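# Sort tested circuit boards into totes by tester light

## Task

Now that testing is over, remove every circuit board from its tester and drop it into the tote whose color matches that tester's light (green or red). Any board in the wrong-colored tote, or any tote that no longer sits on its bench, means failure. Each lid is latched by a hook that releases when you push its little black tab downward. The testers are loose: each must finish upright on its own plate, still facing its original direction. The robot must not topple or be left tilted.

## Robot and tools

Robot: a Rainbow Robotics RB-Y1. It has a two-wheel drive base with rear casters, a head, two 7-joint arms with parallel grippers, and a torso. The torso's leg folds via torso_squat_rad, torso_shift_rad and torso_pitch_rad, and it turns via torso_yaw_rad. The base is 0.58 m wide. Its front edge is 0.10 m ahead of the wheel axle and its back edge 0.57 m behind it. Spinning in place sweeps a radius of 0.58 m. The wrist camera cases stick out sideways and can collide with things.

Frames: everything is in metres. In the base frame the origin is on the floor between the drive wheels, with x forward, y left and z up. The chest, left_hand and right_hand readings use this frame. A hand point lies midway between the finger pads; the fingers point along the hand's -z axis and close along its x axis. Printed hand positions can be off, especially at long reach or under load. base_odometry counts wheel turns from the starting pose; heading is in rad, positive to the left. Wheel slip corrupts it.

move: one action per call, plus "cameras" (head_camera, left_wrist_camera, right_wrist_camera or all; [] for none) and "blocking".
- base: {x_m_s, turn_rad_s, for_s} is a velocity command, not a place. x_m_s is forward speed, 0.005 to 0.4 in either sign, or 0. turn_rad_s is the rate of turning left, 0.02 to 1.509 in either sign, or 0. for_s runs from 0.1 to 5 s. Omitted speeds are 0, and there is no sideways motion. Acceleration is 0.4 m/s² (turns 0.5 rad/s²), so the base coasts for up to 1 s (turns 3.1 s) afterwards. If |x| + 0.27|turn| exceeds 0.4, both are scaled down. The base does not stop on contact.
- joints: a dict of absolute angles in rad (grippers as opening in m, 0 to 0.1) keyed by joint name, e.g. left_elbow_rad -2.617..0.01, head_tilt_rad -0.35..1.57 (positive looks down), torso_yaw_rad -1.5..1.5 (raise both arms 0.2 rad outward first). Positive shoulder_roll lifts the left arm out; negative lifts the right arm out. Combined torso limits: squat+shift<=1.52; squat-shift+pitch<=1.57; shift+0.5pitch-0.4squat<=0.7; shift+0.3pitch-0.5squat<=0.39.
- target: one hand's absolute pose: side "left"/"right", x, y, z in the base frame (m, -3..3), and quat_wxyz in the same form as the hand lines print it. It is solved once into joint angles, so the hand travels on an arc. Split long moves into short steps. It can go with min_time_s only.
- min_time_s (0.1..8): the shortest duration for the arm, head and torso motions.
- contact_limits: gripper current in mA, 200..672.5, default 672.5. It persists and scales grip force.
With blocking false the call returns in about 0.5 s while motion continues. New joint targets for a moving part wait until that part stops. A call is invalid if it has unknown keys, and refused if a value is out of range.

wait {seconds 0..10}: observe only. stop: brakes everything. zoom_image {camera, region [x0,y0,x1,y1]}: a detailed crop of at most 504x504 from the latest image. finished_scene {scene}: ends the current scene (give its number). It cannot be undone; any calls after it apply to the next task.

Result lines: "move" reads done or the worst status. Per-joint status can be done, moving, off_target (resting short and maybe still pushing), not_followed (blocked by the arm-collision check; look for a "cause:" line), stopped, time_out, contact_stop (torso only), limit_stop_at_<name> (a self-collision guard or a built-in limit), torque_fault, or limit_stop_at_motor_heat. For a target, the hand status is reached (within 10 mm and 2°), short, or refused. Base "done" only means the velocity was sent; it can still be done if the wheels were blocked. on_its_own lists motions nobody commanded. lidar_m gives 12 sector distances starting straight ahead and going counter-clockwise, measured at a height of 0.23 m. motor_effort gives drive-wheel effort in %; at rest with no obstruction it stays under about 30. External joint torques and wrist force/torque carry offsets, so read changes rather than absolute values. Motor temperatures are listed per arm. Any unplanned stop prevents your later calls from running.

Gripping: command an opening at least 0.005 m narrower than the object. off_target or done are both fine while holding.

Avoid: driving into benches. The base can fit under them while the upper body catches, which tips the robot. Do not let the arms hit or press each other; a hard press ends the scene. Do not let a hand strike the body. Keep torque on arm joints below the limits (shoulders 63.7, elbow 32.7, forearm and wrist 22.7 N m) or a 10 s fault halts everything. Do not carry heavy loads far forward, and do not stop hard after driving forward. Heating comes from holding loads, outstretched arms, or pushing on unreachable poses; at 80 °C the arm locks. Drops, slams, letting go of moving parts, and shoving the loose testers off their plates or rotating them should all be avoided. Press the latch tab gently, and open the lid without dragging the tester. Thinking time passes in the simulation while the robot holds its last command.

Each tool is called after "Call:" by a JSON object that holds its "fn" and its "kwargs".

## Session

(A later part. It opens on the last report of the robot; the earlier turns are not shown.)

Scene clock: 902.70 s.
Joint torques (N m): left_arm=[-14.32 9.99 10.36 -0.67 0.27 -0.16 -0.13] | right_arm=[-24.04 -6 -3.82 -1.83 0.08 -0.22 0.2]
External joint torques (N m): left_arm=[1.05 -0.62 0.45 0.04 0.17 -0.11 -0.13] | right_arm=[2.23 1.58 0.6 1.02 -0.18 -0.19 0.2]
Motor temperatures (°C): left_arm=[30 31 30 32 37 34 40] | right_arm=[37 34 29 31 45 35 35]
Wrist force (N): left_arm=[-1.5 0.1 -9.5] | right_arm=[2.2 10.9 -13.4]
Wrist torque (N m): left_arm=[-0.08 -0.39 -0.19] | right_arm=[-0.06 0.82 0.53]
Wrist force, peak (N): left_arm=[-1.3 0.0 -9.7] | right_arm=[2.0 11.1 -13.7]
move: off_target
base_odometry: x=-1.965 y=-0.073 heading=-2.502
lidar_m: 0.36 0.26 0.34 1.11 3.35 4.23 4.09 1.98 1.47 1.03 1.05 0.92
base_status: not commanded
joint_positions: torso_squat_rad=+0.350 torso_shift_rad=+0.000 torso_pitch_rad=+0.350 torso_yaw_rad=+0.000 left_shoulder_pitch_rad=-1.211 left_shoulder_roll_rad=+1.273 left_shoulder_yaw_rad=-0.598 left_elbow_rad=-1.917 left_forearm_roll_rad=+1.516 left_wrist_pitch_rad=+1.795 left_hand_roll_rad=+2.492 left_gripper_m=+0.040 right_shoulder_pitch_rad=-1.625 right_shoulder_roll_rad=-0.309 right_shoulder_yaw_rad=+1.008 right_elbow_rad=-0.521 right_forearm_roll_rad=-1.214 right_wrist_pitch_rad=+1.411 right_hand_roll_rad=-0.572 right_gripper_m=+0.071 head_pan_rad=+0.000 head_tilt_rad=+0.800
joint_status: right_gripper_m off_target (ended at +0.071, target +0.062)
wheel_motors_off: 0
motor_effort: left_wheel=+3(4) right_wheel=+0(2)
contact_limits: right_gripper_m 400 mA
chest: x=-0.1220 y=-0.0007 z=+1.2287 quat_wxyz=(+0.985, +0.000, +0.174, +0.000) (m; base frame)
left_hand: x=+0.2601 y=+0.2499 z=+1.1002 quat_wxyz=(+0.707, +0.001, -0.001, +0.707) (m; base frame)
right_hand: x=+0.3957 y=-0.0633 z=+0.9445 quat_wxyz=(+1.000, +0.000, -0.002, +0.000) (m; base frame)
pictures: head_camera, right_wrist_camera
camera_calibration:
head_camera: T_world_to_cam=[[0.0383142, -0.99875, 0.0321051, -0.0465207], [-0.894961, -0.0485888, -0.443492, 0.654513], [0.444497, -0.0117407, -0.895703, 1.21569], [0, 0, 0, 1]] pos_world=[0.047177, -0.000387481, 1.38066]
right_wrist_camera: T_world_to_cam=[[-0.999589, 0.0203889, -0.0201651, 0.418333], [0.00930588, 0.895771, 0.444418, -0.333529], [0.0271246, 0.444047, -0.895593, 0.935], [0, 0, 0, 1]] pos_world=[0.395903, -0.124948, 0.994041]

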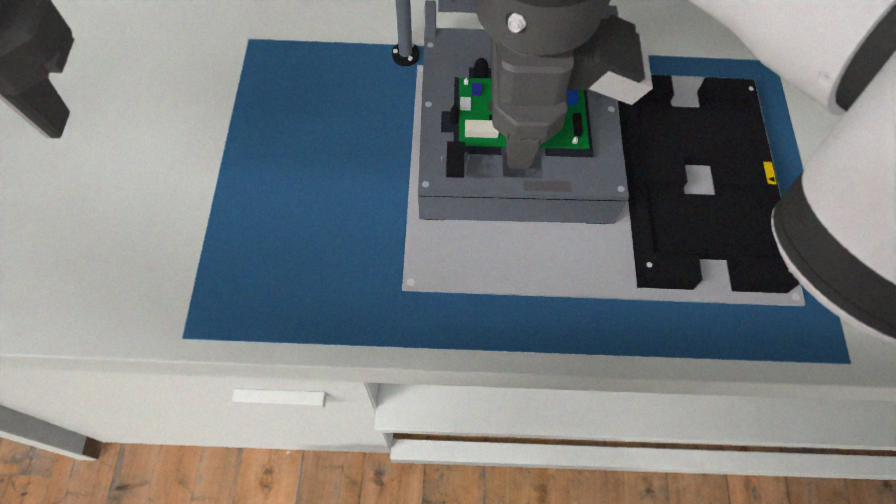

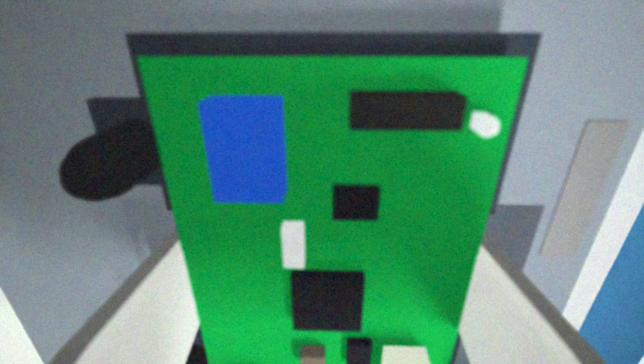

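Call:
{"fn": "move", "kwargs": {"joints": {"right_gripper_m":0.06}, "contact_limits": {"right_gripper_m":600}, "cameras": []}}

Call:
{"fn": "move", "kwargs": {"target": {"side":"right","x":0.383,"y":-0.063,"z":0.9445,"quat_wxyz":[1,0,0,0]}, "cameras": ["head_camera"], "min_time_s": 2}}

Scene clock: 911.87 s.
Joint torques (N m): left_arm=[-14.35 10.06 10.38 -0.7 0.24 -0.17 -0.13] | right_arm=[-24.09 -5.87 -3.67 -1.88 0.12 -0.11 0.15]
External joint torques (N m): left_arm=[1.02 -0.55 0.46 0.01 0.13 -0.12 -0.13] | right_arm=[2.19 1.71 0.75 0.97 -0.14 -0.08 0.15]
Motor temperatures (°C): left_arm=[30 31 30 32 37 34 40] | right_arm=[37 34 29 31 45 35 35]
Wrist force (N): left_arm=[-1.3 0.2 -9.2] | right_arm=[2.4 10.8 -12.9]
Wrist torque (N m): left_arm=[-0.08 -0.37 -0.20] | right_arm=[-0.05 0.85 0.53]
Wrist force, peak (N): left_arm=[-1.5 -0.2 -9.8] | right_arm=[2.2 11.0 -13.7]
move: off_target
base_odometry: x=-1.965 y=-0.073 heading=-2.502
lidar_m: 0.36 0.26 0.34 1.11 3.35 4.22 4.10 1.98 1.47 1.03 1.05 0.93
base_status: not commanded
joint_positions: torso_squat_rad=+0.350 torso_shift_rad=+0.000 torso_pitch_rad=+0.350 torso_yaw_rad=+0.000 left_shoulder_pitch_rad=-1.211 left_shoulder_roll_rad=+1.273 left_shoulder_yaw_rad=-0.598 left_elbow_rad=-1.917 left_forearm_roll_rad=+1.516 left_wrist_pitch_rad=+1.795 left_hand_roll_rad=+2.492 left_gripper_m=+0.040 right_shoulder_pitch_rad=-1.625 right_shoulder_roll_rad=-0.309 right_shoulder_yaw_rad=+1.008 right_elbow_rad=-0.521 right_forearm_roll_rad=-1.214 right_wrist_pitch_rad=+1.411 right_hand_roll_rad=-0.572 right_gripper_m=+0.070 head_pan_rad=+0.000 head_tilt_rad=+0.800
joint_status: right_gripper_m off_target (ended at +0.070, target +0.060)
wheel_motors_off: 0
motor_effort: left_wheel=+3(3) right_wheel=+0(2)
contact_limits: right_gripper_m 600 mA
chest: x=-0.1220 y=-0.0007 z=+1.2287 quat_wxyz=(+0.985, +0.000, +0.174, +0.000) (m; base frame)
left_hand: x=+0.2601 y=+0.2499 z=+1.1002 quat_wxyz=(+0.707, +0.001, -0.001, +0.707) (m; base frame)
right_hand: x=+0.3957 y=-0.0633 z=+0.9445 quat_wxyz=(+1.000, +0.000, -0.002, +0.000) (m; base frame)
pictures: none
No camera images: "cameras" was empty.

Scene clock: 914.20 s.
Joint torques (N m): left_arm=[-14.46 10.1 10.31 -0.71 0.27 -0.15 -0.03] | right_arm=[-13.63 -8.14 -1.62 -1.05 -1.33 5.05 -0.64]
External joint torques (N m): left_arm=[0.91 -0.51 0.4 0 0.17 -0.11 -0.03] | right_arm=[12.22 -0.71 4.32 1.96 -1.59 5.07 -0.64]
Motor temperatures (°C): left_arm=[30 31 30 32 37 34 40] | right_arm=[37 34 28 31 45 35 35]
Wrist force (N): left_arm=[-1.4 0.0 -9.4] | right_arm=[20.5 19.7 -9.2]
Wrist torque (N m): left_arm=[-0.07 -0.38 -0.22] | right_arm=[-0.02 0.70 0.83]
Wrist force, peak (N): left_arm=[-1.5 0.0 -10.0] | right_arm=[24.4 28.8 -13.5]
move: done
base_odometry: x=-1.965 y=-0.073 heading=-2.502
lidar_m: 0.35 0.25 0.33 1.11 3.35 4.23 4.09 1.98 1.47 1.03 1.03 0.92
base_status: not commanded
joint_positions: torso_squat_rad=+0.350 torso_shift_rad=+0.000 torso_pitch_rad=+0.350 torso_yaw_rad=+0.000 left_shoulder_pitch_rad=-1.211 left_shoulder_roll_rad=+1.273 left_shoulder_yaw_rad=-0.598 left_elbow_rad=-1.917 left_forearm_roll_rad=+1.516 left_wrist_pitch_rad=+1.795 left_hand_roll_rad=+2.492 left_gripper_m=+0.040 right_shoulder_pitch_rad=-1.577 right_shoulder_roll_rad=-0.380 right_shoulder_yaw_rad=+1.015 right_elbow_rad=-0.716 right_forearm_roll_rad=-1.206 right_wrist_pitch_rad=+1.447 right_hand_roll_rad=-0.676 right_gripper_m=+0.070 head_pan_rad=+0.000 head_tilt_rad=+0.800
joint_status: all done
wheel_motors_off: 0
motor_effort: left_wheel=+1(4) right_wheel=-4(6)
contact_limits: right_gripper_m 600 mA
chest: x=-0.1217 y=-0.0007 z=+1.2287 quat_wxyz=(+0.985, +0.000, +0.174, +0.000) (m; base frame)
left_hand: x=+0.2603 y=+0.2500 z=+1.1000 quat_wxyz=(+0.707, +0.001, -0.001, +0.707) (m; base frame)
right_hand: x=+0.3840 y=-0.0617 z=+0.9459 quat_wxyz=(+1.000, +0.000, +0.001, +0.001) (m; base frame)
right_hand_status: reached (checked arc, planned for 2.0 s): 2 mm and 0.2 deg off.
pictures: head_camera
camera_calibration:
head_camera: T_world_to_cam=[[0.0384998, -0.998742, 0.0321198, -0.0464647], [-0.89509, -0.048758, -0.443212, 0.654373], [0.444221, -0.0116865, -0.895841, 1.21569], [0, 0, 0, 1]] pos_world=[0.0474763, -0.000293145, 1.38058]

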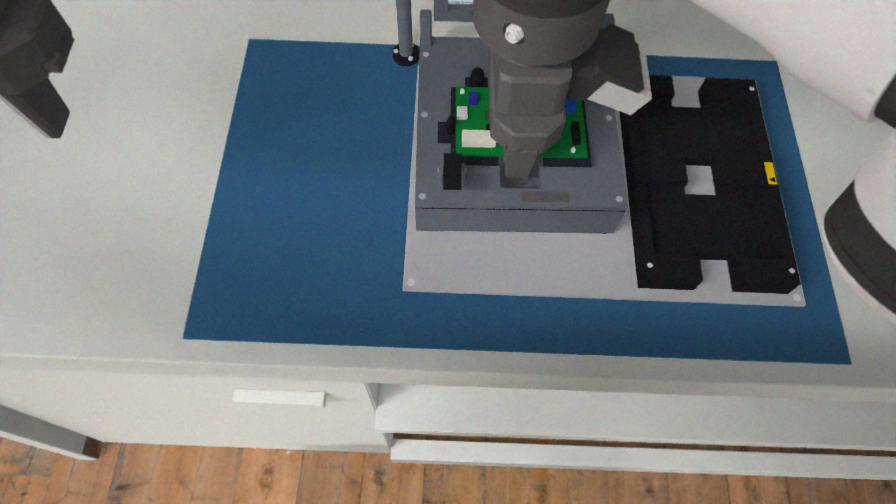

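Call:
{"fn": "move", "kwargs": {"target": {"side":"right","x":0.385,"y":-0.063,"z":0.958,"quat_wxyz":[1,0,0,0]}, "cameras": ["right_wrist_camera"], "min_time_s": 1.5}}

Call:
{"fn": "move", "kwargs": {"target": {"side":"right","x":0.384,"y":-0.063,"z":1.02,"quat_wxyz":[1,0,0,0]}, "cameras": ["head_camera","right_wrist_camera"], "min_time_s": 1.5}}

Scene clock: 920.63 s.
Joint torques (N m): left_arm=[-14.11 10.09 10.25 -0.61 0.35 -0.15 -0.03] | right_arm=[-25.38 -8.37 -7.14 -3.05 -0.3 0.27 -0.4]
External joint torques (N m): left_arm=[1.26 -0.52 0.34 0.11 0.25 -0.1 -0.03] | right_arm=[0.54 -0.8 -0.95 -0.06 -0.56 0.29 -0.4]
Motor temperatures (°C): left_arm=[30 31 30 32 37 34 40] | right_arm=[37 34 28 31 45 35 35]
Wrist force (N): left_arm=[-1.2 -0.2 -9.5] | right_arm=[2.5 11.0 -13.3]
Wrist torque (N m): left_arm=[-0.02 -0.35 -0.21] | right_arm=[-0.08 0.86 0.51]
Wrist force, peak (N): left_arm=[-1.4 0.0 -9.8] | right_arm=[24.0 22.2 -17.8]
move: done
base_odometry: x=-1.965 y=-0.073 heading=-2.502
lidar_m: 0.36 0.25 0.34 1.11 3.35 4.22 4.10 1.98 1.47 1.03 1.04 0.93
base_status: not commanded
joint_positions: torso_squat_rad=+0.350 torso_shift_rad=+0.000 torso_pitch_rad=+0.350 torso_yaw_rad=+0.000 left_shoulder_pitch_rad=-1.211 left_shoulder_roll_rad=+1.273 left_shoulder_yaw_rad=-0.598 left_elbow_rad=-1.917 left_forearm_roll_rad=+1.516 left_wrist_pitch_rad=+1.795 left_hand_roll_rad=+2.492 left_gripper_m=+0.040 right_shoulder_pitch_rad=-1.590 right_shoulder_roll_rad=-0.400 right_shoulder_yaw_rad=+1.009 right_elbow_rad=-0.747 right_forearm_roll_rad=-1.213 right_wrist_pitch_rad=+1.473 right_hand_roll_rad=-0.690 right_gripper_m=+0.070 head_pan_rad=+0.000 head_tilt_rad=+0.800
joint_status: all done
wheel_motors_off: 0
motor_effort: left_wheel=+1(2) right_wheel=-4(7)
contact_limits: right_gripper_m 600 mA
chest: x=-0.1219 y=-0.0007 z=+1.2287 quat_wxyz=(+0.985, +0.000, +0.174, +0.000) (m; base frame)
left_hand: x=+0.2602 y=+0.2500 z=+1.1001 quat_wxyz=(+0.707, +0.001, -0.001, +0.707) (m; base frame)
right_hand: x=+0.3850 y=-0.0630 z=+0.9576 quat_wxyz=(+1.000, +0.000, +0.000, +0.000) (m; base frame)
right_hand_status: reached (checked arc, planned for 1.5 s): 0 mm and 0.1 deg off.
pictures: right_wrist_camera
camera_calibration:
right_wrist_camera: T_world_to_cam=[[-0.999671, 0.0197844, -0.0163542, 0.404242], [0.0104858, 0.896297, 0.443331, -0.338924], [0.0234292, 0.443013, -0.896209, 0.948823], [0, 0, 0, 1]] pos_world=[0.385432, -0.124562, 1.00721]

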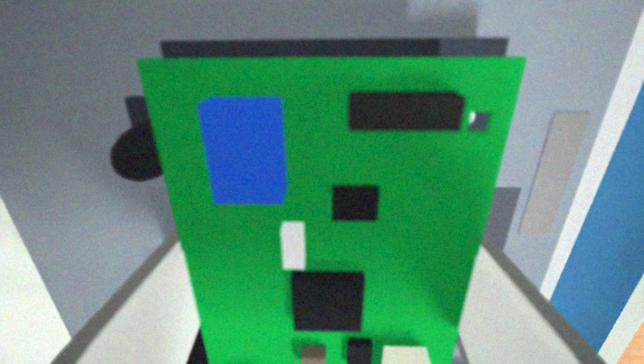

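Scene clock: 922.47 s.
Joint torques (N m): left_arm=[-14.35 9.98 10.32 -0.67 0.23 -0.12 -0.1] | right_arm=[-25.36 -8.81 -8.37 -3.06 -0.33 0.11 -0.39]
External joint torques (N m): left_arm=[1.02 -0.63 0.41 0.05 0.13 -0.07 -0.1] | right_arm=[0.73 -0.71 -1.09 -0.22 -0.59 0.12 -0.39]
Motor temperatures (°C): left_arm=[30 31 30 32 37 34 40] | right_arm=[37 34 28 31 45 35 35]
Wrist force (N): left_arm=[-1.4 0.0 -9.3] | right_arm=[2.0 10.8 -13.5]
Wrist torque (N m): left_arm=[-0.07 -0.38 -0.20] | right_arm=[-0.04 0.82 0.52]
Wrist force, peak (N): left_arm=[-1.4 0.1 -9.8] | right_arm=[2.1 11.1 -13.9]
move: done
base_odometry: x=-1.965 y=-0.073 heading=-2.502
lidar_m: 0.35 0.25 0.34 1.12 3.36 4.22 4.09 1.98 1.47 1.03 1.04 0.93
base_status: not commanded
joint_positions: torso_squat_rad=+0.350 torso_shift_rad=+0.000 torso_pitch_rad=+0.350 torso_yaw_rad=+0.000 left_shoulder_pitch_rad=-1.211 left_shoulder_roll_rad=+1.273 left_shoulder_yaw_rad=-0.598 left_elbow_rad=-1.917 left_forearm_roll_rad=+1.516 left_wrist_pitch_rad=+1.795 left_hand_roll_rad=+2.492 left_gripper_m=+0.040 right_shoulder_pitch_rad=-1.661 right_shoulder_roll_rad=-0.484 right_shoulder_yaw_rad=+0.971 right_elbow_rad=-0.886 right_forearm_roll_rad=-1.257 right_wrist_pitch_rad=+1.609 right_hand_roll_rad=-0.757 right_gripper_m=+0.070 head_pan_rad=+0.000 head_tilt_rad=+0.800
joint_status: all done
wheel_motors_off: 0
motor_effort: left_wheel=+2(2) right_wheel=-5(7)
contact_limits: right_gripper_m 600 mA
chest: x=-0.1219 y=-0.0007 z=+1.2287 quat_wxyz=(+0.985, +0.000, +0.174, +0.000) (m; base frame)
left_hand: x=+0.2602 y=+0.2500 z=+1.1001 quat_wxyz=(+0.707, +0.001, -0.001, +0.707) (m; base frame)
right_hand: x=+0.3840 y=-0.0631 z=+1.0198 quat_wxyz=(+1.000, -0.001, +0.001, +0.000) (m; base frame)
right_hand_status: reached (checked arc, planned for 1.5 s): 0 mm and 0.2 deg off.
pictures: head_camera, right_wrist_camera
camera_calibration:
head_camera: T_world_to_cam=[[0.0383788, -0.998746, 0.032137, -0.046518], [-0.895042, -0.0486586, -0.44332, 0.654388], [0.444328, -0.0117498, -0.895787, 1.21571], [0, 0, 0, 1]] pos_world=[0.047317, -0.000333695, 1.38061]
right_wrist_camera: T_world_to_cam=[[-0.999704, 0.0194821, -0.0145831, 0.402479], [0.0110204, 0.896712, 0.442477, -0.365708], [0.0216972, 0.442185, -0.896661, 1.00566], [0, 0, 0, 1]] pos_world=[0.38457, -0.124596, 1.06943]

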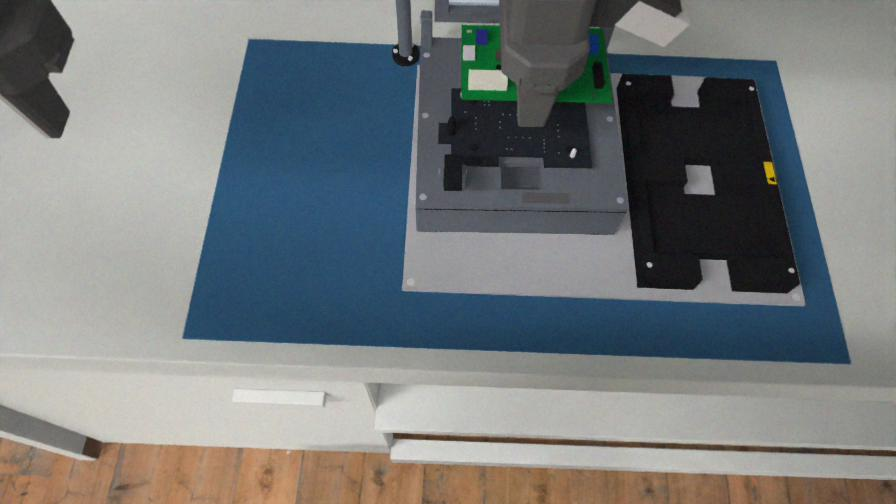

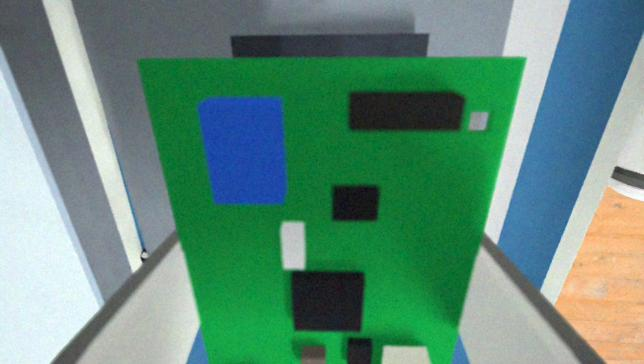

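Call:
{"fn": "move", "kwargs": {"target": {"side":"right","x":0.33,"y":-0.15,"z":1.15,"quat_wxyz":[1,0,0,0]}, "cameras": []}}

Call:
{"fn": "move", "kwargs": {"base": {"x_m_s":-0.3,"for_s":2.1}, "cameras": ["head_camera"]}}

Call:
{"fn": "move", "kwargs": {"base": {"turn_rad_s":0.6,"for_s":4.04}, "joints": {"torso_pitch_rad":0.0,"head_tilt_rad":0.4}, "cameras": ["head_camera","right_wrist_camera"]}}

Scene clock: 930.27 s.
Joint torques (N m): left_arm=[-14.29 9.84 10.31 -0.64 0.33 -0.21 -0.07] | right_arm=[-20.71 -6.98 -9.86 -1.06 -0.02 -0.2 -0.11]
External joint torques (N m): left_arm=[1.08 -0.77 0.4 0.07 0.23 -0.16 -0.07] | right_arm=[2.02 1.84 0.08 0.03 -0.25 -0.2 -0.11]
Motor temperatures (°C): left_arm=[30 31 30 32 37 34 40] | right_arm=[37 34 28 31 45 35 35]
Wrist force (N): left_arm=[-1.2 -0.1 -9.4] | right_arm=[2.4 10.6 -13.9]
Wrist torque (N m): left_arm=[-0.06 -0.37 -0.20] | right_arm=[0.00 0.88 0.54]
Wrist force, peak (N): left_arm=[-1.5 -0.1 -9.9] | right_arm=[2.3 11.7 -14.3]
move: done
base_odometry: x=-1.965 y=-0.073 heading=-2.502
lidar_m: 0.36 0.25 0.34 1.12 3.35 4.23 4.09 1.98 1.47 1.04 1.05 0.93
base_status: not commanded
joint_positions: torso_squat_rad=+0.350 torso_shift_rad=+0.000 torso_pitch_rad=+0.350 torso_yaw_rad=+0.000 left_shoulder_pitch_rad=-1.211 left_shoulder_roll_rad=+1.273 left_shoulder_yaw_rad=-0.598 left_elbow_rad=-1.917 left_forearm_roll_rad=+1.516 left_wrist_pitch_rad=+1.795 left_hand_roll_rad=+2.492 left_gripper_m=+0.040 right_shoulder_pitch_rad=-1.675 right_shoulder_roll_rad=-0.929 right_shoulder_yaw_rad=+0.838 right_elbow_rad=-1.464 right_forearm_roll_rad=-1.502 right_wrist_pitch_rad=+1.883 right_hand_roll_rad=-0.941 right_gripper_m=+0.070 head_pan_rad=+0.000 head_tilt_rad=+0.800
joint_status: all done
wheel_motors_off: 0
motor_effort: left_wheel=+0(2) right_wheel=-2(6)
contact_limits: right_gripper_m 600 mA
chest: x=-0.1220 y=-0.0008 z=+1.2287 quat_wxyz=(+0.985, +0.000, +0.174, +0.000) (m; base frame)
left_hand: x=+0.2601 y=+0.2499 z=+1.1002 quat_wxyz=(+0.707, +0.001, -0.001, +0.707) (m; base frame)
right_hand: x=+0.3300 y=-0.1503 z=+1.1502 quat_wxyz=(+1.000, -0.001, +0.000, +0.000) (m; base frame)
right_hand_status: reached (checked arc, planned for 0.9 s): 0 mm and 0.1 deg off.
pictures: none
No camera images: "cameras" was empty.

Scene clock: 933.43 s.
Joint torques (N m): left_arm=[-14.36 9.86 10.37 -0.65 0.34 -0.15 -0.1] | right_arm=[-20.89 -7.02 -9.85 -0.95 0.07 -0.16 -0.07]
External joint torques (N m): left_arm=[1.01 -0.76 0.45 0.06 0.24 -0.1 -0.1] | right_arm=[1.84 1.79 0.09 0.14 -0.16 -0.16 -0.07]
Motor temperatures (°C): left_arm=[30 31 30 32 37 34 40] | right_arm=[37 34 29 31 45 35 35]
Wrist force (N): left_arm=[-1.4 -0.1 -9.7] | right_arm=[2.4 10.7 -13.4]
Wrist torque (N m): left_arm=[-0.05 -0.38 -0.21] | right_arm=[-0.06 0.86 0.52]
Wrist force, peak (N): left_arm=[-1.6 -0.5 -9.8] | right_arm=[2.2 10.9 -14.1]
move: done
base_odometry: x=-1.459 y=+0.303 heading=-2.502
lidar_m: 0.88 0.90 1.41 3.22 3.37 3.63 3.46 1.96 1.45 1.41 1.31 1.48
base_status: done (sent for 2.1 of 2.1 s)
joint_positions: torso_squat_rad=+0.350 torso_shift_rad=+0.000 torso_pitch_rad=+0.350 torso_yaw_rad=+0.000 left_shoulder_pitch_rad=-1.211 left_shoulder_roll_rad=+1.273 left_shoulder_yaw_rad=-0.598 left_elbow_rad=-1.917 left_forearm_roll_rad=+1.516 left_wrist_pitch_rad=+1.795 left_hand_roll_rad=+2.492 left_gripper_m=+0.040 right_shoulder_pitch_rad=-1.675 right_shoulder_roll_rad=-0.929 right_shoulder_yaw_rad=+0.838 right_elbow_rad=-1.464 right_forearm_roll_rad=-1.502 right_wrist_pitch_rad=+1.883 right_hand_roll_rad=-0.941 right_gripper_m=+0.070 head_pan_rad=+0.000 head_tilt_rad=+0.800
joint_status: not commanded
wheel_motors_off: 0
motor_effort: left_wheel=+4(30) right_wheel=+1(22)
contact_limits: right_gripper_m 600 mA
chest: x=-0.1221 y=-0.0008 z=+1.2288 quat_wxyz=(+0.985, +0.000, +0.174, +0.000) (m; base frame)
left_hand: x=+0.2601 y=+0.2499 z=+1.1002 quat_wxyz=(+0.707, +0.001, -0.001, +0.707) (m; base frame)
right_hand: x=+0.3300 y=-0.1502 z=+1.1502 quat_wxyz=(+1.000, -0.001, +0.000, +0.000) (m; base frame)
pictures: head_camera
camera_calibration:
head_camera: T_world_to_cam=[[0.0382753, -0.998752, 0.0320939, -0.0465298], [-0.89491, -0.0485504, -0.443598, 0.654593], [0.444602, -0.0117423, -0.895651, 1.21567], [0, 0, 0, 1]] pos_world=[0.047092, -0.000416188, 1.38069]

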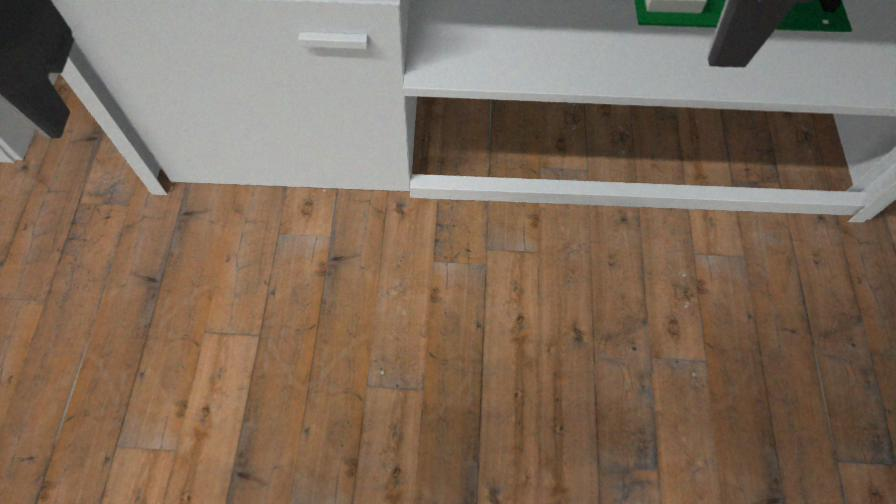

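Scene clock: 938.97 s.
Joint torques (N m): left_arm=[-14.83 7.75 9.83 1.28 -0.15 -0.5 -0.08] | right_arm=[-19.92 -5.64 -9.28 1.15 0.51 -0.49 0.04]
External joint torques (N m): left_arm=[1.12 -0.51 0.31 -0.08 0.29 -0.04 -0.07] | right_arm=[1.49 1.85 -0.08 0.16 -0.24 -0.06 0.02]
Motor temperatures (°C): left_arm=[30 31 30 32 37 34 40] | right_arm=[37 34 29 31 45 35 35]
Wrist force (N): left_arm=[-1.3 1.9 -9.1] | right_arm=[-0.1 10.7 -13.2]
Wrist torque (N m): left_arm=[-0.14 -0.38 -0.19] | right_arm=[-0.05 0.74 0.52]
Wrist force, peak (N): left_arm=[-1.3 0.0 -9.9] | right_arm=[2.6 10.9 -14.0]
move: done
base_odometry: x=-1.459 y=+0.303 heading=-0.082
lidar_m: 3.85 3.51 2.49 1.56 1.40 1.41 1.30 1.54 0.88 1.06 2.43 3.24
base_status: done (sent for 4.03 of 4.03 s)
joint_positions: torso_squat_rad=+0.350 torso_shift_rad=+0.000 torso_pitch_rad=+0.000 torso_yaw_rad=+0.000 left_shoulder_pitch_rad=-1.211 left_shoulder_roll_rad=+1.273 left_shoulder_yaw_rad=-0.598 left_elbow_rad=-1.917 left_forearm_roll_rad=+1.516 left_wrist_pitch_rad=+1.795 left_hand_roll_rad=+2.492 left_gripper_m=+0.040 right_shoulder_pitch_rad=-1.675 right_shoulder_roll_rad=-0.929 right_shoulder_yaw_rad=+0.838 right_elbow_rad=-1.464 right_forearm_roll_rad=-1.502 right_wrist_pitch_rad=+1.883 right_hand_roll_rad=-0.941 right_gripper_m=+0.070 head_pan_rad=+0.000 head_tilt_rad=+0.400
joint_status: all done
wheel_motors_off: 0
motor_effort: left_wheel=+2(29) right_wheel=+4(25)
contact_limits: right_gripper_m 600 mA
chest: x=-0.2281 y=-0.0007 z=+1.2475 quat_wxyz=(+1.000, +0.000, +0.000, +0.000) (m; base frame)
left_hand: x=+0.1750 y=+0.2498 z=+1.2578 quat_wxyz=(+0.696, -0.122, -0.124, +0.696) (m; base frame)
right_hand: x=+0.2234 y=-0.1503 z=+1.3287 quat_wxyz=(+0.985, -0.001, -0.174, +0.000) (m; base frame)
pictures: head_camera, right_wrist_camera
camera_calibration:
head_camera: T_world_to_cam=[[0.00555928, -0.998762, 0.0494272, -0.0729506], [-0.352521, -0.0482122, -0.934561, 1.33902], [0.935787, -0.0122286, -0.352353, 0.64195], [0, 0, 0, 1]] pos_world=[-0.12829, -0.000453053, 1.48119]
right_wrist_camera: T_world_to_cam=[[-0.933378, 0.0203413, -0.358319, 0.69009], [-0.141688, 0.896409, 0.41997, -0.358439], [0.329743, 0.44276, -0.833806, 1.17247], [0, 0, 0, 1]] pos_world=[0.206716, -0.21185, 1.37542]

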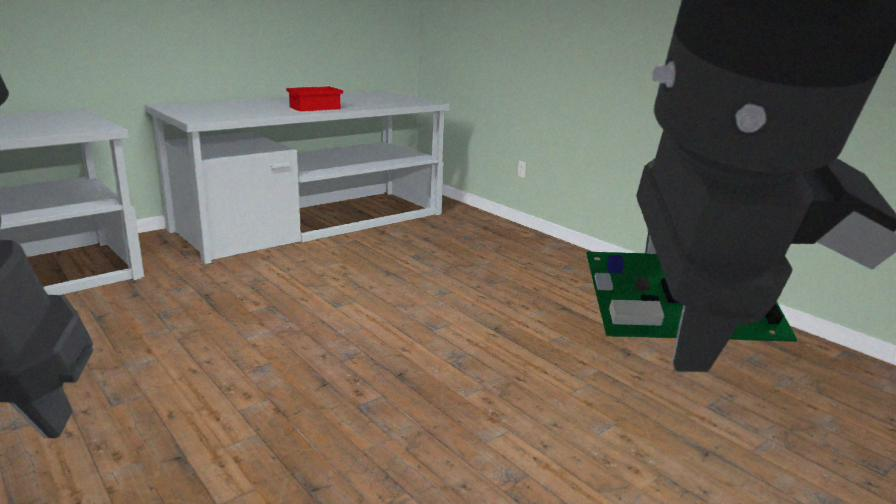

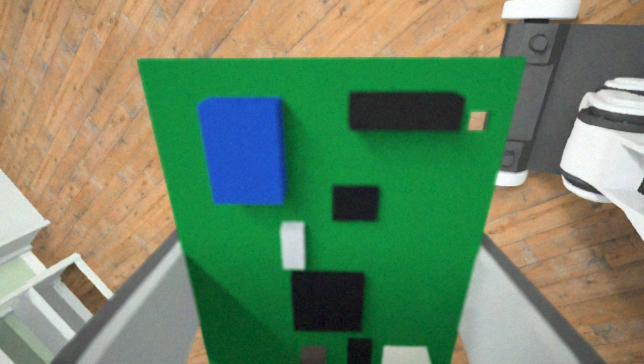

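Call:
{"fn": "move", "kwargs": {"base": {"x_m_s":0.4,"for_s":5}, "cameras": []}}

Call:
{"fn": "move", "kwargs": {"base": {"x_m_s":0.4,"for_s":2.5}, "cameras": []}}

Call:
{"fn": "move", "kwargs": {"base": {"turn_rad_s":0.4,"for_s":1.7}, "joints": {"head_tilt_rad":0.6}, "cameras": ["head_camera"]}}

Scene clock: 956.27 s.
Joint torques (N m): left_arm=[-14.72 7.78 10.04 1.32 -0.16 -0.49 -0.11] | right_arm=[-19.46 -6.26 -9.2 1.04 0.49 -0.48 0.07]
External joint torques (N m): left_arm=[1.23 -0.47 0.52 -0.04 0.28 -0.03 -0.11] | right_arm=[1.96 1.23 0 0.05 -0.27 -0.06 0.05]
Motor temperatures (°C): left_arm=[30 31 30 32 37 34 40] | right_arm=[37 34 29 31 45 35 35]
Wrist force (N): left_arm=[-1.2 1.9 -8.9] | right_arm=[-0.2 10.4 -13.1]
Wrist torque (N m): left_arm=[-0.14 -0.39 -0.20] | right_arm=[0.00 0.70 0.52]
Wrist force, peak (N): left_arm=[-1.2 2.3 -9.4] | right_arm=[0.0 10.9 -13.6]
move: done
base_odometry: x=+0.534 y=+0.138 heading=-0.082
lidar_m: 2.36 1.95 1.93 2.55 2.70 2.71 2.66 2.42 2.62 2.14 1.93 1.94
base_status: done (sent for 5 of 5 s)
joint_positions: torso_squat_rad=+0.350 torso_shift_rad=+0.000 torso_pitch_rad=+0.000 torso_yaw_rad=+0.000 left_shoulder_pitch_rad=-1.211 left_shoulder_roll_rad=+1.273 left_shoulder_yaw_rad=-0.598 left_elbow_rad=-1.917 left_forearm_roll_rad=+1.516 left_wrist_pitch_rad=+1.795 left_hand_roll_rad=+2.492 left_gripper_m=+0.040 right_shoulder_pitch_rad=-1.675 right_shoulder_roll_rad=-0.929 right_shoulder_yaw_rad=+0.838 right_elbow_rad=-1.464 right_forearm_roll_rad=-1.502 right_wrist_pitch_rad=+1.883 right_hand_roll_rad=-0.941 right_gripper_m=+0.070 head_pan_rad=+0.000 head_tilt_rad=+0.400
joint_status: not commanded
wheel_motors_off: 0
motor_effort: left_wheel=+1(29) right_wheel=-2(29)
contact_limits: right_gripper_m 600 mA
chest: x=-0.2280 y=-0.0007 z=+1.2475 quat_wxyz=(+1.000, +0.000, +0.000, +0.000) (m; base frame)
left_hand: x=+0.1751 y=+0.2498 z=+1.2577 quat_wxyz=(+0.696, -0.122, -0.124, +0.696) (m; base frame)
right_hand: x=+0.2235 y=-0.1503 z=+1.3286 quat_wxyz=(+0.985, -0.001, -0.174, +0.000) (m; base frame)
pictures: none
No camera images: "cameras" was empty.

Scene clock: 960.13 s.
Joint torques (N m): left_arm=[-14.83 7.55 9.61 1.27 -0.21 -0.53 -0.12] | right_arm=[-19.62 -5.78 -9.11 1.1 0.51 -0.54 0.03]
External joint torques (N m): left_arm=[1.11 -0.7 0.09 -0.08 0.22 -0.07 -0.11] | right_arm=[1.79 1.71 0.09 0.11 -0.25 -0.12 0.01]
Motor temperatures (°C): left_arm=[30 31 30 32 37 34 40] | right_arm=[37 34 29 31 45 35 35]
Wrist force (N): left_arm=[-1.3 2.2 -9.0] | right_arm=[-0.1 10.5 -13.2]
Wrist torque (N m): left_arm=[-0.17 -0.38 -0.20] | right_arm=[-0.02 0.74 0.50]
Wrist force, peak (N): left_arm=[-1.3 1.6 -9.4] | right_arm=[0.1 10.8 -13.5]
move: done
base_odometry: x=+1.531 y=+0.057 heading=-0.082
lidar_m: 1.45 1.83 1.21 1.41 2.70 3.36 3.51 3.28 2.28 1.43 1.28 1.28
base_status: done (sent for 2.5 of 2.5 s)
joint_positions: torso_squat_rad=+0.350 torso_shift_rad=+0.000 torso_pitch_rad=+0.000 torso_yaw_rad=+0.000 left_shoulder_pitch_rad=-1.211 left_shoulder_roll_rad=+1.273 left_shoulder_yaw_rad=-0.598 left_elbow_rad=-1.917 left_forearm_roll_rad=+1.516 left_wrist_pitch_rad=+1.795 left_hand_roll_rad=+2.492 left_gripper_m=+0.040 right_shoulder_pitch_rad=-1.675 right_shoulder_roll_rad=-0.929 right_shoulder_yaw_rad=+0.838 right_elbow_rad=-1.464 right_forearm_roll_rad=-1.502 right_wrist_pitch_rad=+1.883 right_hand_roll_rad=-0.941 right_gripper_m=+0.070 head_pan_rad=+0.000 head_tilt_rad=+0.400
joint_status: not commanded
wheel_motors_off: 0
motor_effort: left_wheel=+1(27) right_wheel=-2(17)
contact_limits: right_gripper_m 600 mA
chest: x=-0.2280 y=-0.0007 z=+1.2475 quat_wxyz=(+1.000, +0.000, +0.000, +0.000) (m; base frame)
left_hand: x=+0.1751 y=+0.2498 z=+1.2577 quat_wxyz=(+0.696, -0.122, -0.124, +0.696) (m; base frame)
right_hand: x=+0.2235 y=-0.1503 z=+1.3286 quat_wxyz=(+0.985, -0.001, -0.174, +0.000) (m; base frame)
pictures: none
No camera images: "cameras" was empty.

Scene clock: 962.93 s.
Joint torques (N m): left_arm=[-14.89 7.62 9.69 1.35 -0.19 -0.5 -0.1] | right_arm=[-19.51 -6.17 -9.12 0.98 0.44 -0.56 0.06]
External joint torques (N m): left_arm=[1.06 -0.64 0.17 -0.01 0.25 -0.05 -0.09] | right_arm=[1.91 1.31 0.07 -0.01 -0.31 -0.13 0.04]
Motor temperatures (°C): left_arm=[30 31 30 32 37 34 40] | right_arm=[37 34 29 31 45 35 35]
Wrist force (N): left_arm=[-1.3 2.1 -9.3] | right_arm=[-0.2 10.7 -13.1]
Wrist torque (N m): left_arm=[-0.17 -0.39 -0.20] | right_arm=[-0.05 0.69 0.51]
Wrist force, peak (N): left_arm=[-1.6 2.1 -9.4] | right_arm=[0.0 10.9 -13.6]
move: done
base_odometry: x=+1.531 y=+0.057 heading=+0.598
lidar_m: 1.21 1.22 1.66 3.31 3.44 3.33 3.22 1.89 1.35 1.28 1.32 1.45
base_status: done (sent for 1.7 of 1.7 s)
joint_positions: torso_squat_rad=+0.350 torso_shift_rad=+0.000 torso_pitch_rad=+0.000 torso_yaw_rad=+0.000 left_shoulder_pitch_rad=-1.211 left_shoulder_roll_rad=+1.273 left_shoulder_yaw_rad=-0.598 left_elbow_rad=-1.917 left_forearm_roll_rad=+1.516 left_wrist_pitch_rad=+1.795 left_hand_roll_rad=+2.492 left_gripper_m=+0.040 right_shoulder_pitch_rad=-1.675 right_shoulder_roll_rad=-0.929 right_shoulder_yaw_rad=+0.838 right_elbow_rad=-1.464 right_forearm_roll_rad=-1.502 right_wrist_pitch_rad=+1.883 right_hand_roll_rad=-0.941 right_gripper_m=+0.070 head_pan_rad=+0.000 head_tilt_rad=+0.600
joint_status: all done
wheel_motors_off: 0
motor_effort: left_wheel=+0(29) right_wheel=+3(26)
contact_limits: right_gripper_m 600 mA
chest: x=-0.2280 y=-0.0008 z=+1.2475 quat_wxyz=(+1.000, +0.000, +0.000, +0.000) (m; base frame)
left_hand: x=+0.1751 y=+0.2498 z=+1.2577 quat_wxyz=(+0.696, -0.122, -0.124, +0.696) (m; base frame)
right_hand: x=+0.2235 y=-0.1503 z=+1.3286 quat_wxyz=(+0.985, -0.001, -0.174, +0.000) (m; base frame)
pictures: head_camera
camera_calibration:
head_camera: T_world_to_cam=[[0.0154666, -0.998761, 0.0473014, -0.0678433], [-0.531315, -0.0482848, -0.845797, 1.17376], [0.847033, -0.0120503, -0.531403, 0.882686], [0, 0, 0, 1]] pos_world=[-0.12298, -0.000447914, 1.46503]

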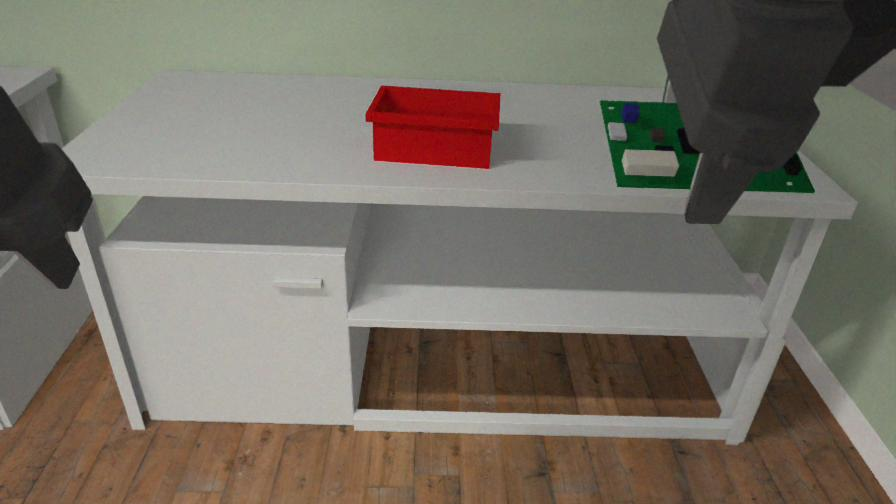

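Call:
{"fn": "move", "kwargs": {"base": {"x_m_s":0.3,"for_s":2.0}, "joints": {"head_tilt_rad":0.8}, "cameras": ["head_camera"]}}

Call:
{"fn": "move", "kwargs": {"base": {"x_m_s":0.15,"for_s":2.07}, "cameras": ["head_camera"]}}

Call:
{"fn": "move", "kwargs": {"target": {"side":"right","x":0.36,"y":-0.06,"z":1.2,"quat_wxyz":[0.9763,0,-0.2164,0]}, "cameras": ["head_camera","right_wrist_camera"]}}

Scene clock: 977.57 s.
Joint torques (N m): left_arm=[-14.74 7.74 9.79 1.27 -0.17 -0.4 -0.07] | right_arm=[-19.68 -6.22 -9.13 0.97 0.63 -0.54 0.05]
External joint torques (N m): left_arm=[1.21 -0.52 0.27 -0.09 0.26 0.05 -0.06] | right_arm=[1.74 1.27 0.07 -0.01 -0.12 -0.11 0.03]
Motor temperatures (°C): left_arm=[30 31 30 32 37 34 40] | right_arm=[36 34 29 31 45 35 35]
Wrist force (N): left_arm=[-1.2 1.9 -9.2] | right_arm=[0.1 10.5 -13.5]
Wrist torque (N m): left_arm=[-0.14 -0.38 -0.20] | right_arm=[-0.02 0.72 0.51]
Wrist force, peak (N): left_arm=[-1.3 1.9 -9.5] | right_arm=[-0.2 11.0 -13.7]
move: done
base_odometry: x=+2.027 y=+0.394 heading=+0.598
lidar_m: 0.97 0.64 0.82 2.42 3.47 3.90 3.81 1.87 1.33 1.27 1.02 1.24
base_status: done (sent for 2 of 2 s)
joint_positions: torso_squat_rad=+0.350 torso_shift_rad=+0.000 torso_pitch_rad=+0.000 torso_yaw_rad=+0.000 left_shoulder_pitch_rad=-1.211 left_shoulder_roll_rad=+1.273 left_shoulder_yaw_rad=-0.598 left_elbow_rad=-1.917 left_forearm_roll_rad=+1.516 left_wrist_pitch_rad=+1.795 left_hand_roll_rad=+2.492 left_gripper_m=+0.040 right_shoulder_pitch_rad=-1.675 right_shoulder_roll_rad=-0.929 right_shoulder_yaw_rad=+0.838 right_elbow_rad=-1.464 right_forearm_roll_rad=-1.502 right_wrist_pitch_rad=+1.883 right_hand_roll_rad=-0.941 right_gripper_m=+0.070 head_pan_rad=+0.000 head_tilt_rad=+0.800
joint_status: all done
wheel_motors_off: 0
motor_effort: left_wheel=+0(30) right_wheel=-3(29)
contact_limits: right_gripper_m 600 mA
chest: x=-0.2280 y=-0.0008 z=+1.2475 quat_wxyz=(+1.000, +0.000, +0.000, +0.000) (m; base frame)
left_hand: x=+0.1752 y=+0.2498 z=+1.2577 quat_wxyz=(+0.696, -0.122, -0.124, +0.696) (m; base frame)
right_hand: x=+0.2236 y=-0.1503 z=+1.3286 quat_wxyz=(+0.985, -0.001, -0.174, +0.000) (m; base frame)
pictures: head_camera
camera_calibration:
head_camera: T_world_to_cam=[[0.0247471, -0.998757, 0.043262, -0.0600859], [-0.688822, -0.0483985, -0.723313, 0.964061], [0.724508, -0.0118999, -0.689164, 1.08575], [0, 0, 0, 1]] pos_world=[-0.121084, -0.000431858, 1.44818]

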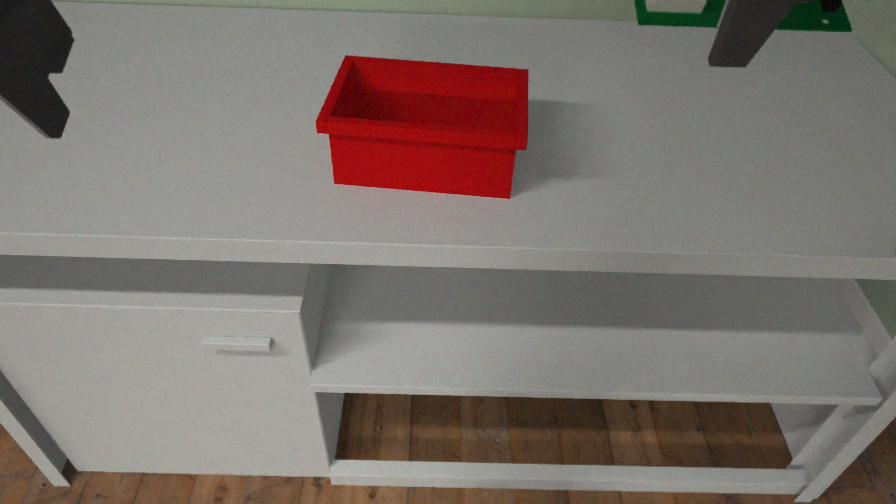

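Scene clock: 980.60 s.
Joint torques (N m): left_arm=[-14.61 7.72 9.81 1.31 -0.12 -0.48 -0.07] | right_arm=[-19.45 -6.2 -9.04 1.03 0.55 -0.48 0.03]
External joint torques (N m): left_arm=[1.33 -0.53 0.29 -0.05 0.31 -0.02 -0.07] | right_arm=[1.97 1.29 0.16 0.04 -0.2 -0.06 0.01]
Motor temperatures (°C): left_arm=[30 31 30 32 37 34 40] | right_arm=[36 34 29 31 45 35 35]
Wrist force (N): left_arm=[-1.2 2.2 -9.0] | right_arm=[0.0 10.6 -13.0]
Wrist torque (N m): left_arm=[-0.18 -0.36 -0.20] | right_arm=[-0.03 0.72 0.52]
Wrist force, peak (N): left_arm=[-1.2 1.9 -9.8] | right_arm=[0.2 10.5 -13.8]
move: done
base_odometry: x=+2.283 y=+0.569 heading=+0.598
lidar_m: 0.92 0.37 0.39 0.89 3.44 4.20 4.13 1.86 1.32 1.26 0.88 0.96
base_status: done (sent for 2.07 of 2.07 s)
joint_positions: torso_squat_rad=+0.350 torso_shift_rad=+0.000 torso_pitch_rad=+0.000 torso_yaw_rad=+0.000 left_shoulder_pitch_rad=-1.211 left_shoulder_roll_rad=+1.273 left_shoulder_yaw_rad=-0.598 left_elbow_rad=-1.917 left_forearm_roll_rad=+1.516 left_wrist_pitch_rad=+1.795 left_hand_roll_rad=+2.492 left_gripper_m=+0.040 right_shoulder_pitch_rad=-1.675 right_shoulder_roll_rad=-0.929 right_shoulder_yaw_rad=+0.838 right_elbow_rad=-1.464 right_forearm_roll_rad=-1.502 right_wrist_pitch_rad=+1.883 right_hand_roll_rad=-0.941 right_gripper_m=+0.070 head_pan_rad=+0.000 head_tilt_rad=+0.800
joint_status: not commanded
wheel_motors_off: 0
motor_effort: left_wheel=+2(26) right_wheel=-4(19)
contact_limits: right_gripper_m 600 mA
chest: x=-0.2280 y=-0.0008 z=+1.2475 quat_wxyz=(+1.000, +0.000, +0.000, +0.000) (m; base frame)
left_hand: x=+0.1751 y=+0.2498 z=+1.2577 quat_wxyz=(+0.696, -0.122, -0.124, +0.696) (m; base frame)
right_hand: x=+0.2235 y=-0.1503 z=+1.3286 quat_wxyz=(+0.985, -0.001, -0.174, +0.000) (m; base frame)
pictures: head_camera
camera_calibration:
head_camera: T_world_to_cam=[[0.0247416, -0.998757, 0.0432651, -0.0600889], [-0.688723, -0.0483985, -0.723407, 0.964138], [0.724602, -0.0118994, -0.689065, 1.08571], [0, 0, 0, 1]] pos_world=[-0.121198, -0.000432034, 1.44819]

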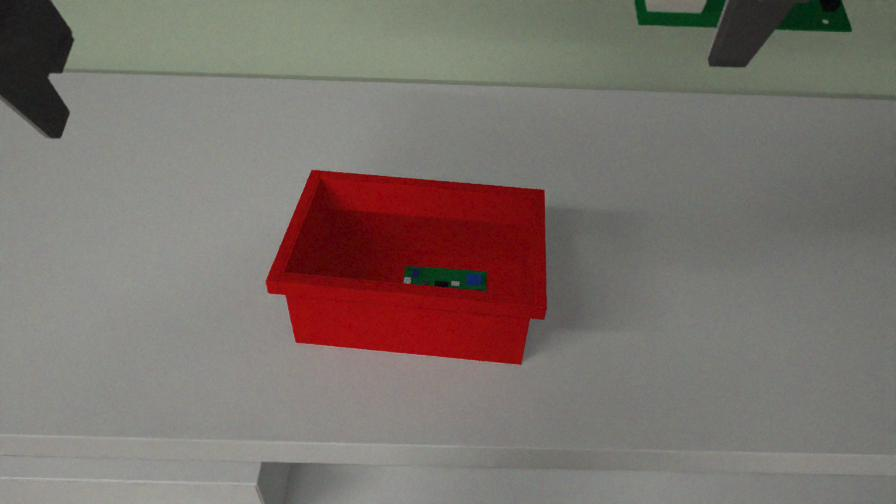

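Scene clock: 982.30 s.
Joint torques (N m): left_arm=[-14.79 7.73 9.99 1.35 -0.22 -0.5 -0.17] | right_arm=[-24.7 -10.49 -5.49 -0.59 0.49 -0.62 -0.02]
External joint torques (N m): left_arm=[1.16 -0.53 0.47 -0.01 0.22 -0.05 -0.16] | right_arm=[2.1 -0.36 0.62 0.89 -0.29 0.1 -0.05]
Motor temperatures (°C): left_arm=[30 31 30 32 37 34 40] | right_arm=[36 34 29 31 45 35 35]
Wrist force (N): left_arm=[-1.3 2.1 -9.3] | right_arm=[-0.8 11.2 -12.7]
Wrist torque (N m): left_arm=[-0.18 -0.36 -0.21] | right_arm=[-0.11 0.66 0.50]
Wrist force, peak (N): left_arm=[-1.4 2.0 -9.4] | right_arm=[-1.3 11.5 -14.1]
move: done
base_odometry: x=+2.283 y=+0.569 heading=+0.598
lidar_m: 0.93 0.36 0.38 0.88 3.45 4.21 4.13 1.85 1.32 1.26 0.89 0.97
base_status: not commanded
joint_positions: torso_squat_rad=+0.350 torso_shift_rad=+0.000 torso_pitch_rad=+0.000 torso_yaw_rad=+0.000 left_shoulder_pitch_rad=-1.211 left_shoulder_roll_rad=+1.273 left_shoulder_yaw_rad=-0.598 left_elbow_rad=-1.917 left_forearm_roll_rad=+1.516 left_wrist_pitch_rad=+1.795 left_hand_roll_rad=+2.492 left_gripper_m=+0.040 right_shoulder_pitch_rad=-1.650 right_shoulder_roll_rad=-0.394 right_shoulder_yaw_rad=+1.008 right_elbow_rad=-0.700 right_forearm_roll_rad=-1.188 right_wrist_pitch_rad=+1.432 right_hand_roll_rad=-0.673 right_gripper_m=+0.070 head_pan_rad=+0.000 head_tilt_rad=+0.800
joint_status: all done
wheel_motors_off: 0
motor_effort: left_wheel=+2(5) right_wheel=-4(6)
contact_limits: right_gripper_m 600 mA
chest: x=-0.2280 y=-0.0007 z=+1.2475 quat_wxyz=(+1.000, +0.000, +0.000, +0.000) (m; base frame)
left_hand: x=+0.1751 y=+0.2498 z=+1.2577 quat_wxyz=(+0.696, -0.122, -0.124, +0.696) (m; base frame)
right_hand: x=+0.3595 y=-0.0599 z=+1.2000 quat_wxyz=(+0.976, +0.001, -0.219, +0.000) (m; base frame)
right_hand_status: reached (checked arc, planned for 1.1 s): 1 mm and 0.3 deg off.
pictures: head_camera, right_wrist_camera
camera_calibration:
head_camera: T_world_to_cam=[[0.0247715, -0.998757, 0.0432626, -0.0600727], [-0.688717, -0.0484174, -0.723412, 0.964142], [0.724607, -0.0118757, -0.68906, 1.08571], [0, 0, 0, 1]] pos_world=[-0.121203, -0.000423213, 1.44819]
right_wrist_camera: T_world_to_cam=[[-0.896638, 0.020465, -0.442291, 0.856774], [-0.180703, 0.895037, 0.407744, -0.337557], [0.404212, 0.445522, -0.798826, 0.911697], [0, 0, 0, 1]] pos_world=[0.3387, -0.121589, 1.24487]

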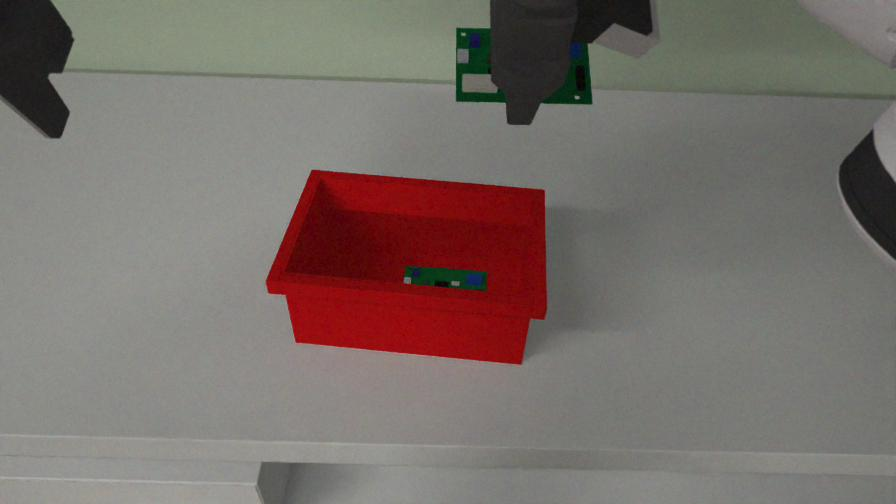

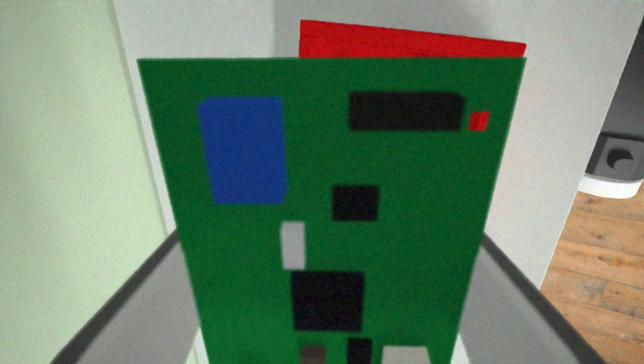

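Call:
{"fn": "move", "kwargs": {"joints": {"torso_yaw_rad":0.2,"head_pan_rad":-0.2}, "cameras": []}}

Call:
{"fn": "move", "kwargs": {"target": {"side":"right","x":0.366,"y":0.039,"z":1.2,"quat_wxyz":[0.9742,0.052,-0.217,-0.0341]}, "cameras": ["head_camera","right_wrist_camera"]}}

Scene clock: 1007.87 s.
Joint torques (N m): left_arm=[-14.82 7.64 10.08 1.14 -0.16 -0.42 -0.1] | right_arm=[-24.8 -9.74 -5.26 -0.95 0.48 -0.67 -0.04]
External joint torques (N m): left_arm=[1.13 -0.61 0.56 -0.21 0.27 0.04 -0.1] | right_arm=[1.99 0.4 0.85 0.53 -0.31 0.04 -0.07]
Motor temperatures (°C): left_arm=[30 31 30 32 37 34 40] | right_arm=[37 34 28 31 45 35 35]
Wrist force (N): left_arm=[-1.2 2.2 -9.1] | right_arm=[-0.9 11.1 -13.0]
Wrist torque (N m): left_arm=[-0.17 -0.37 -0.19] | right_arm=[-0.10 0.67 0.49]
Wrist force, peak (N): left_arm=[-1.7 2.0 -9.4] | right_arm=[-0.6 11.7 -13.2]
move: done
base_odometry: x=+2.283 y=+0.569 heading=+0.598
lidar_m: 0.93 0.36 0.39 0.88 3.44 4.20 4.13 1.85 1.32 1.26 0.89 0.97
base_status: not commanded
joint_positions: torso_squat_rad=+0.350 torso_shift_rad=+0.000 torso_pitch_rad=+0.000 torso_yaw_rad=+0.200 left_shoulder_pitch_rad=-1.211 left_shoulder_roll_rad=+1.273 left_shoulder_yaw_rad=-0.598 left_elbow_rad=-1.917 left_forearm_roll_rad=+1.516 left_wrist_pitch_rad=+1.795 left_hand_roll_rad=+2.492 left_gripper_m=+0.040 right_shoulder_pitch_rad=-1.650 right_shoulder_roll_rad=-0.395 right_shoulder_yaw_rad=+1.008 right_elbow_rad=-0.700 right_forearm_roll_rad=-1.188 right_wrist_pitch_rad=+1.432 right_hand_roll_rad=-0.673 right_gripper_m=+0.070 head_pan_rad=-0.200 head_tilt_rad=+0.800
joint_status: all done
wheel_motors_off: 0
motor_effort: left_wheel=+5(5) right_wheel=-4(5)
contact_limits: right_gripper_m 600 mA
chest: x=-0.2281 y=-0.0008 z=+1.2475 quat_wxyz=(+0.995, +0.000, +0.000, +0.100) (m; base frame)
left_hand: x=+0.1172 y=+0.3249 z=+1.2578 quat_wxyz=(+0.623, -0.109, -0.136, +0.762) (m; base frame)
right_hand: x=+0.3596 y=+0.0579 z=+1.2002 quat_wxyz=(+0.971, +0.023, -0.218, +0.097) (m; base frame)
pictures: none
No camera images: "cameras" was empty.

Scene clock: 1008.73 s.
Joint torques (N m): left_arm=[-14.7 7.71 10.04 1.32 -0.15 -0.53 -0.06] | right_arm=[-24.47 -9.48 -7.17 -1.56 0.63 -0.7 0.5]
External joint torques (N m): left_arm=[1.25 -0.55 0.52 -0.03 0.28 -0.07 -0.05] | right_arm=[2.39 0.46 -0.6 0.06 -0.15 0.01 0.47]
Motor temperatures (°C): left_arm=[30 31 30 32 37 34 40] | right_arm=[37 34 28 31 45 35 35]
Wrist force (N): left_arm=[-1.4 1.7 -9.3] | right_arm=[-0.7 10.3 -13.0]
Wrist torque (N m): left_arm=[-0.13 -0.40 -0.20] | right_arm=[-0.05 0.66 0.50]
Wrist force, peak (N): left_arm=[-1.7 2.0 -9.4] | right_arm=[-0.6 11.7 -12.9]
move: done
base_odometry: x=+2.283 y=+0.569 heading=+0.598
lidar_m: 0.92 0.36 0.39 0.89 3.45 4.20 4.12 1.85 1.32 1.26 0.89 0.97
base_status: not commanded
joint_positions: torso_squat_rad=+0.350 torso_shift_rad=+0.000 torso_pitch_rad=+0.000 torso_yaw_rad=+0.200 left_shoulder_pitch_rad=-1.211 left_shoulder_roll_rad=+1.273 left_shoulder_yaw_rad=-0.598 left_elbow_rad=-1.917 left_forearm_roll_rad=+1.516 left_wrist_pitch_rad=+1.795 left_hand_roll_rad=+2.492 left_gripper_m=+0.040 right_shoulder_pitch_rad=-1.617 right_shoulder_roll_rad=-0.449 right_shoulder_yaw_rad=+0.989 right_elbow_rad=-0.758 right_forearm_roll_rad=-1.175 right_wrist_pitch_rad=+1.442 right_hand_roll_rad=-0.932 right_gripper_m=+0.070 head_pan_rad=-0.200 head_tilt_rad=+0.800
joint_status: all done
wheel_motors_off: 0
motor_effort: left_wheel=+4(5) right_wheel=-2(6)
contact_limits: right_gripper_m 600 mA
chest: x=-0.2281 y=-0.0008 z=+1.2475 quat_wxyz=(+0.995, +0.000, +0.000, +0.100) (m; base frame)
left_hand: x=+0.1172 y=+0.3249 z=+1.2578 quat_wxyz=(+0.623, -0.109, -0.136, +0.762) (m; base frame)
right_hand: x=+0.3657 y=+0.0390 z=+1.2001 quat_wxyz=(+0.975, +0.051, -0.214, -0.034) (m; base frame)
right_hand_status: reached (checked arc, planned for 0.5 s): 0 mm and 0.4 deg off.
pictures: head_camera, right_wrist_camera
camera_calibration:
head_camera: T_world_to_cam=[[0.024789, -0.998758, 0.0432312, -0.0556719], [-0.688703, -0.048407, -0.723425, 0.964062], [0.724619, -0.0118405, -0.689048, 1.08608], [0, 0, 0, 1]] pos_world=[-0.121662, 0.00392439, 1.44819]
right_wrist_camera: T_world_to_cam=[[-0.89782, 0.109041, -0.426648, 0.838597], [-0.137715, 0.850737, 0.507229, -0.55833], [0.418274, 0.514156, -0.748792, 0.797283], [0, 0, 0, 1]] pos_world=[0.342537, -0.0263777, 1.23799]

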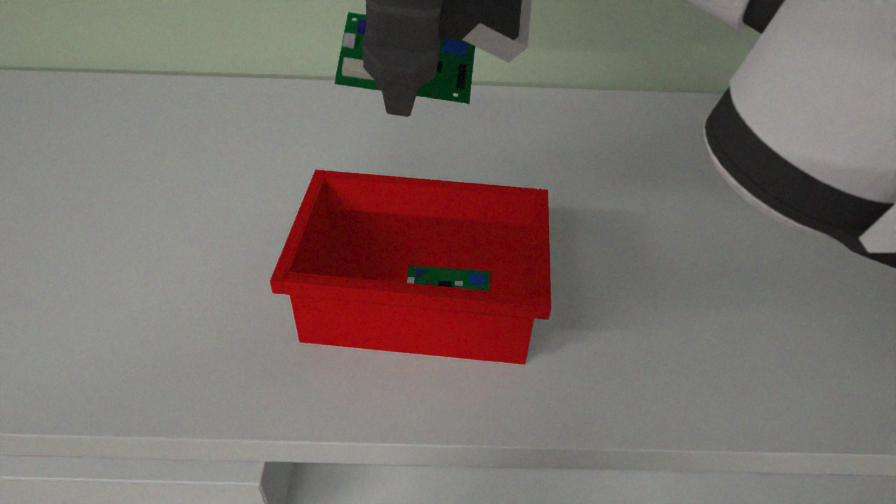

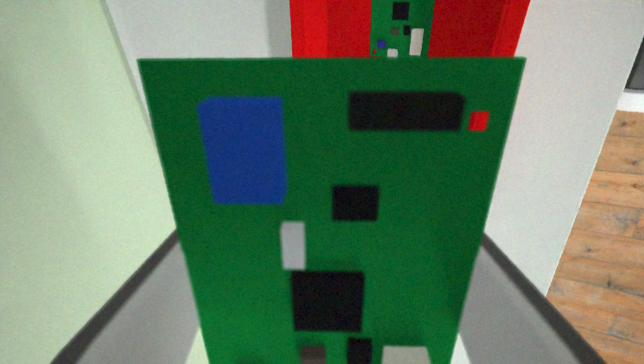

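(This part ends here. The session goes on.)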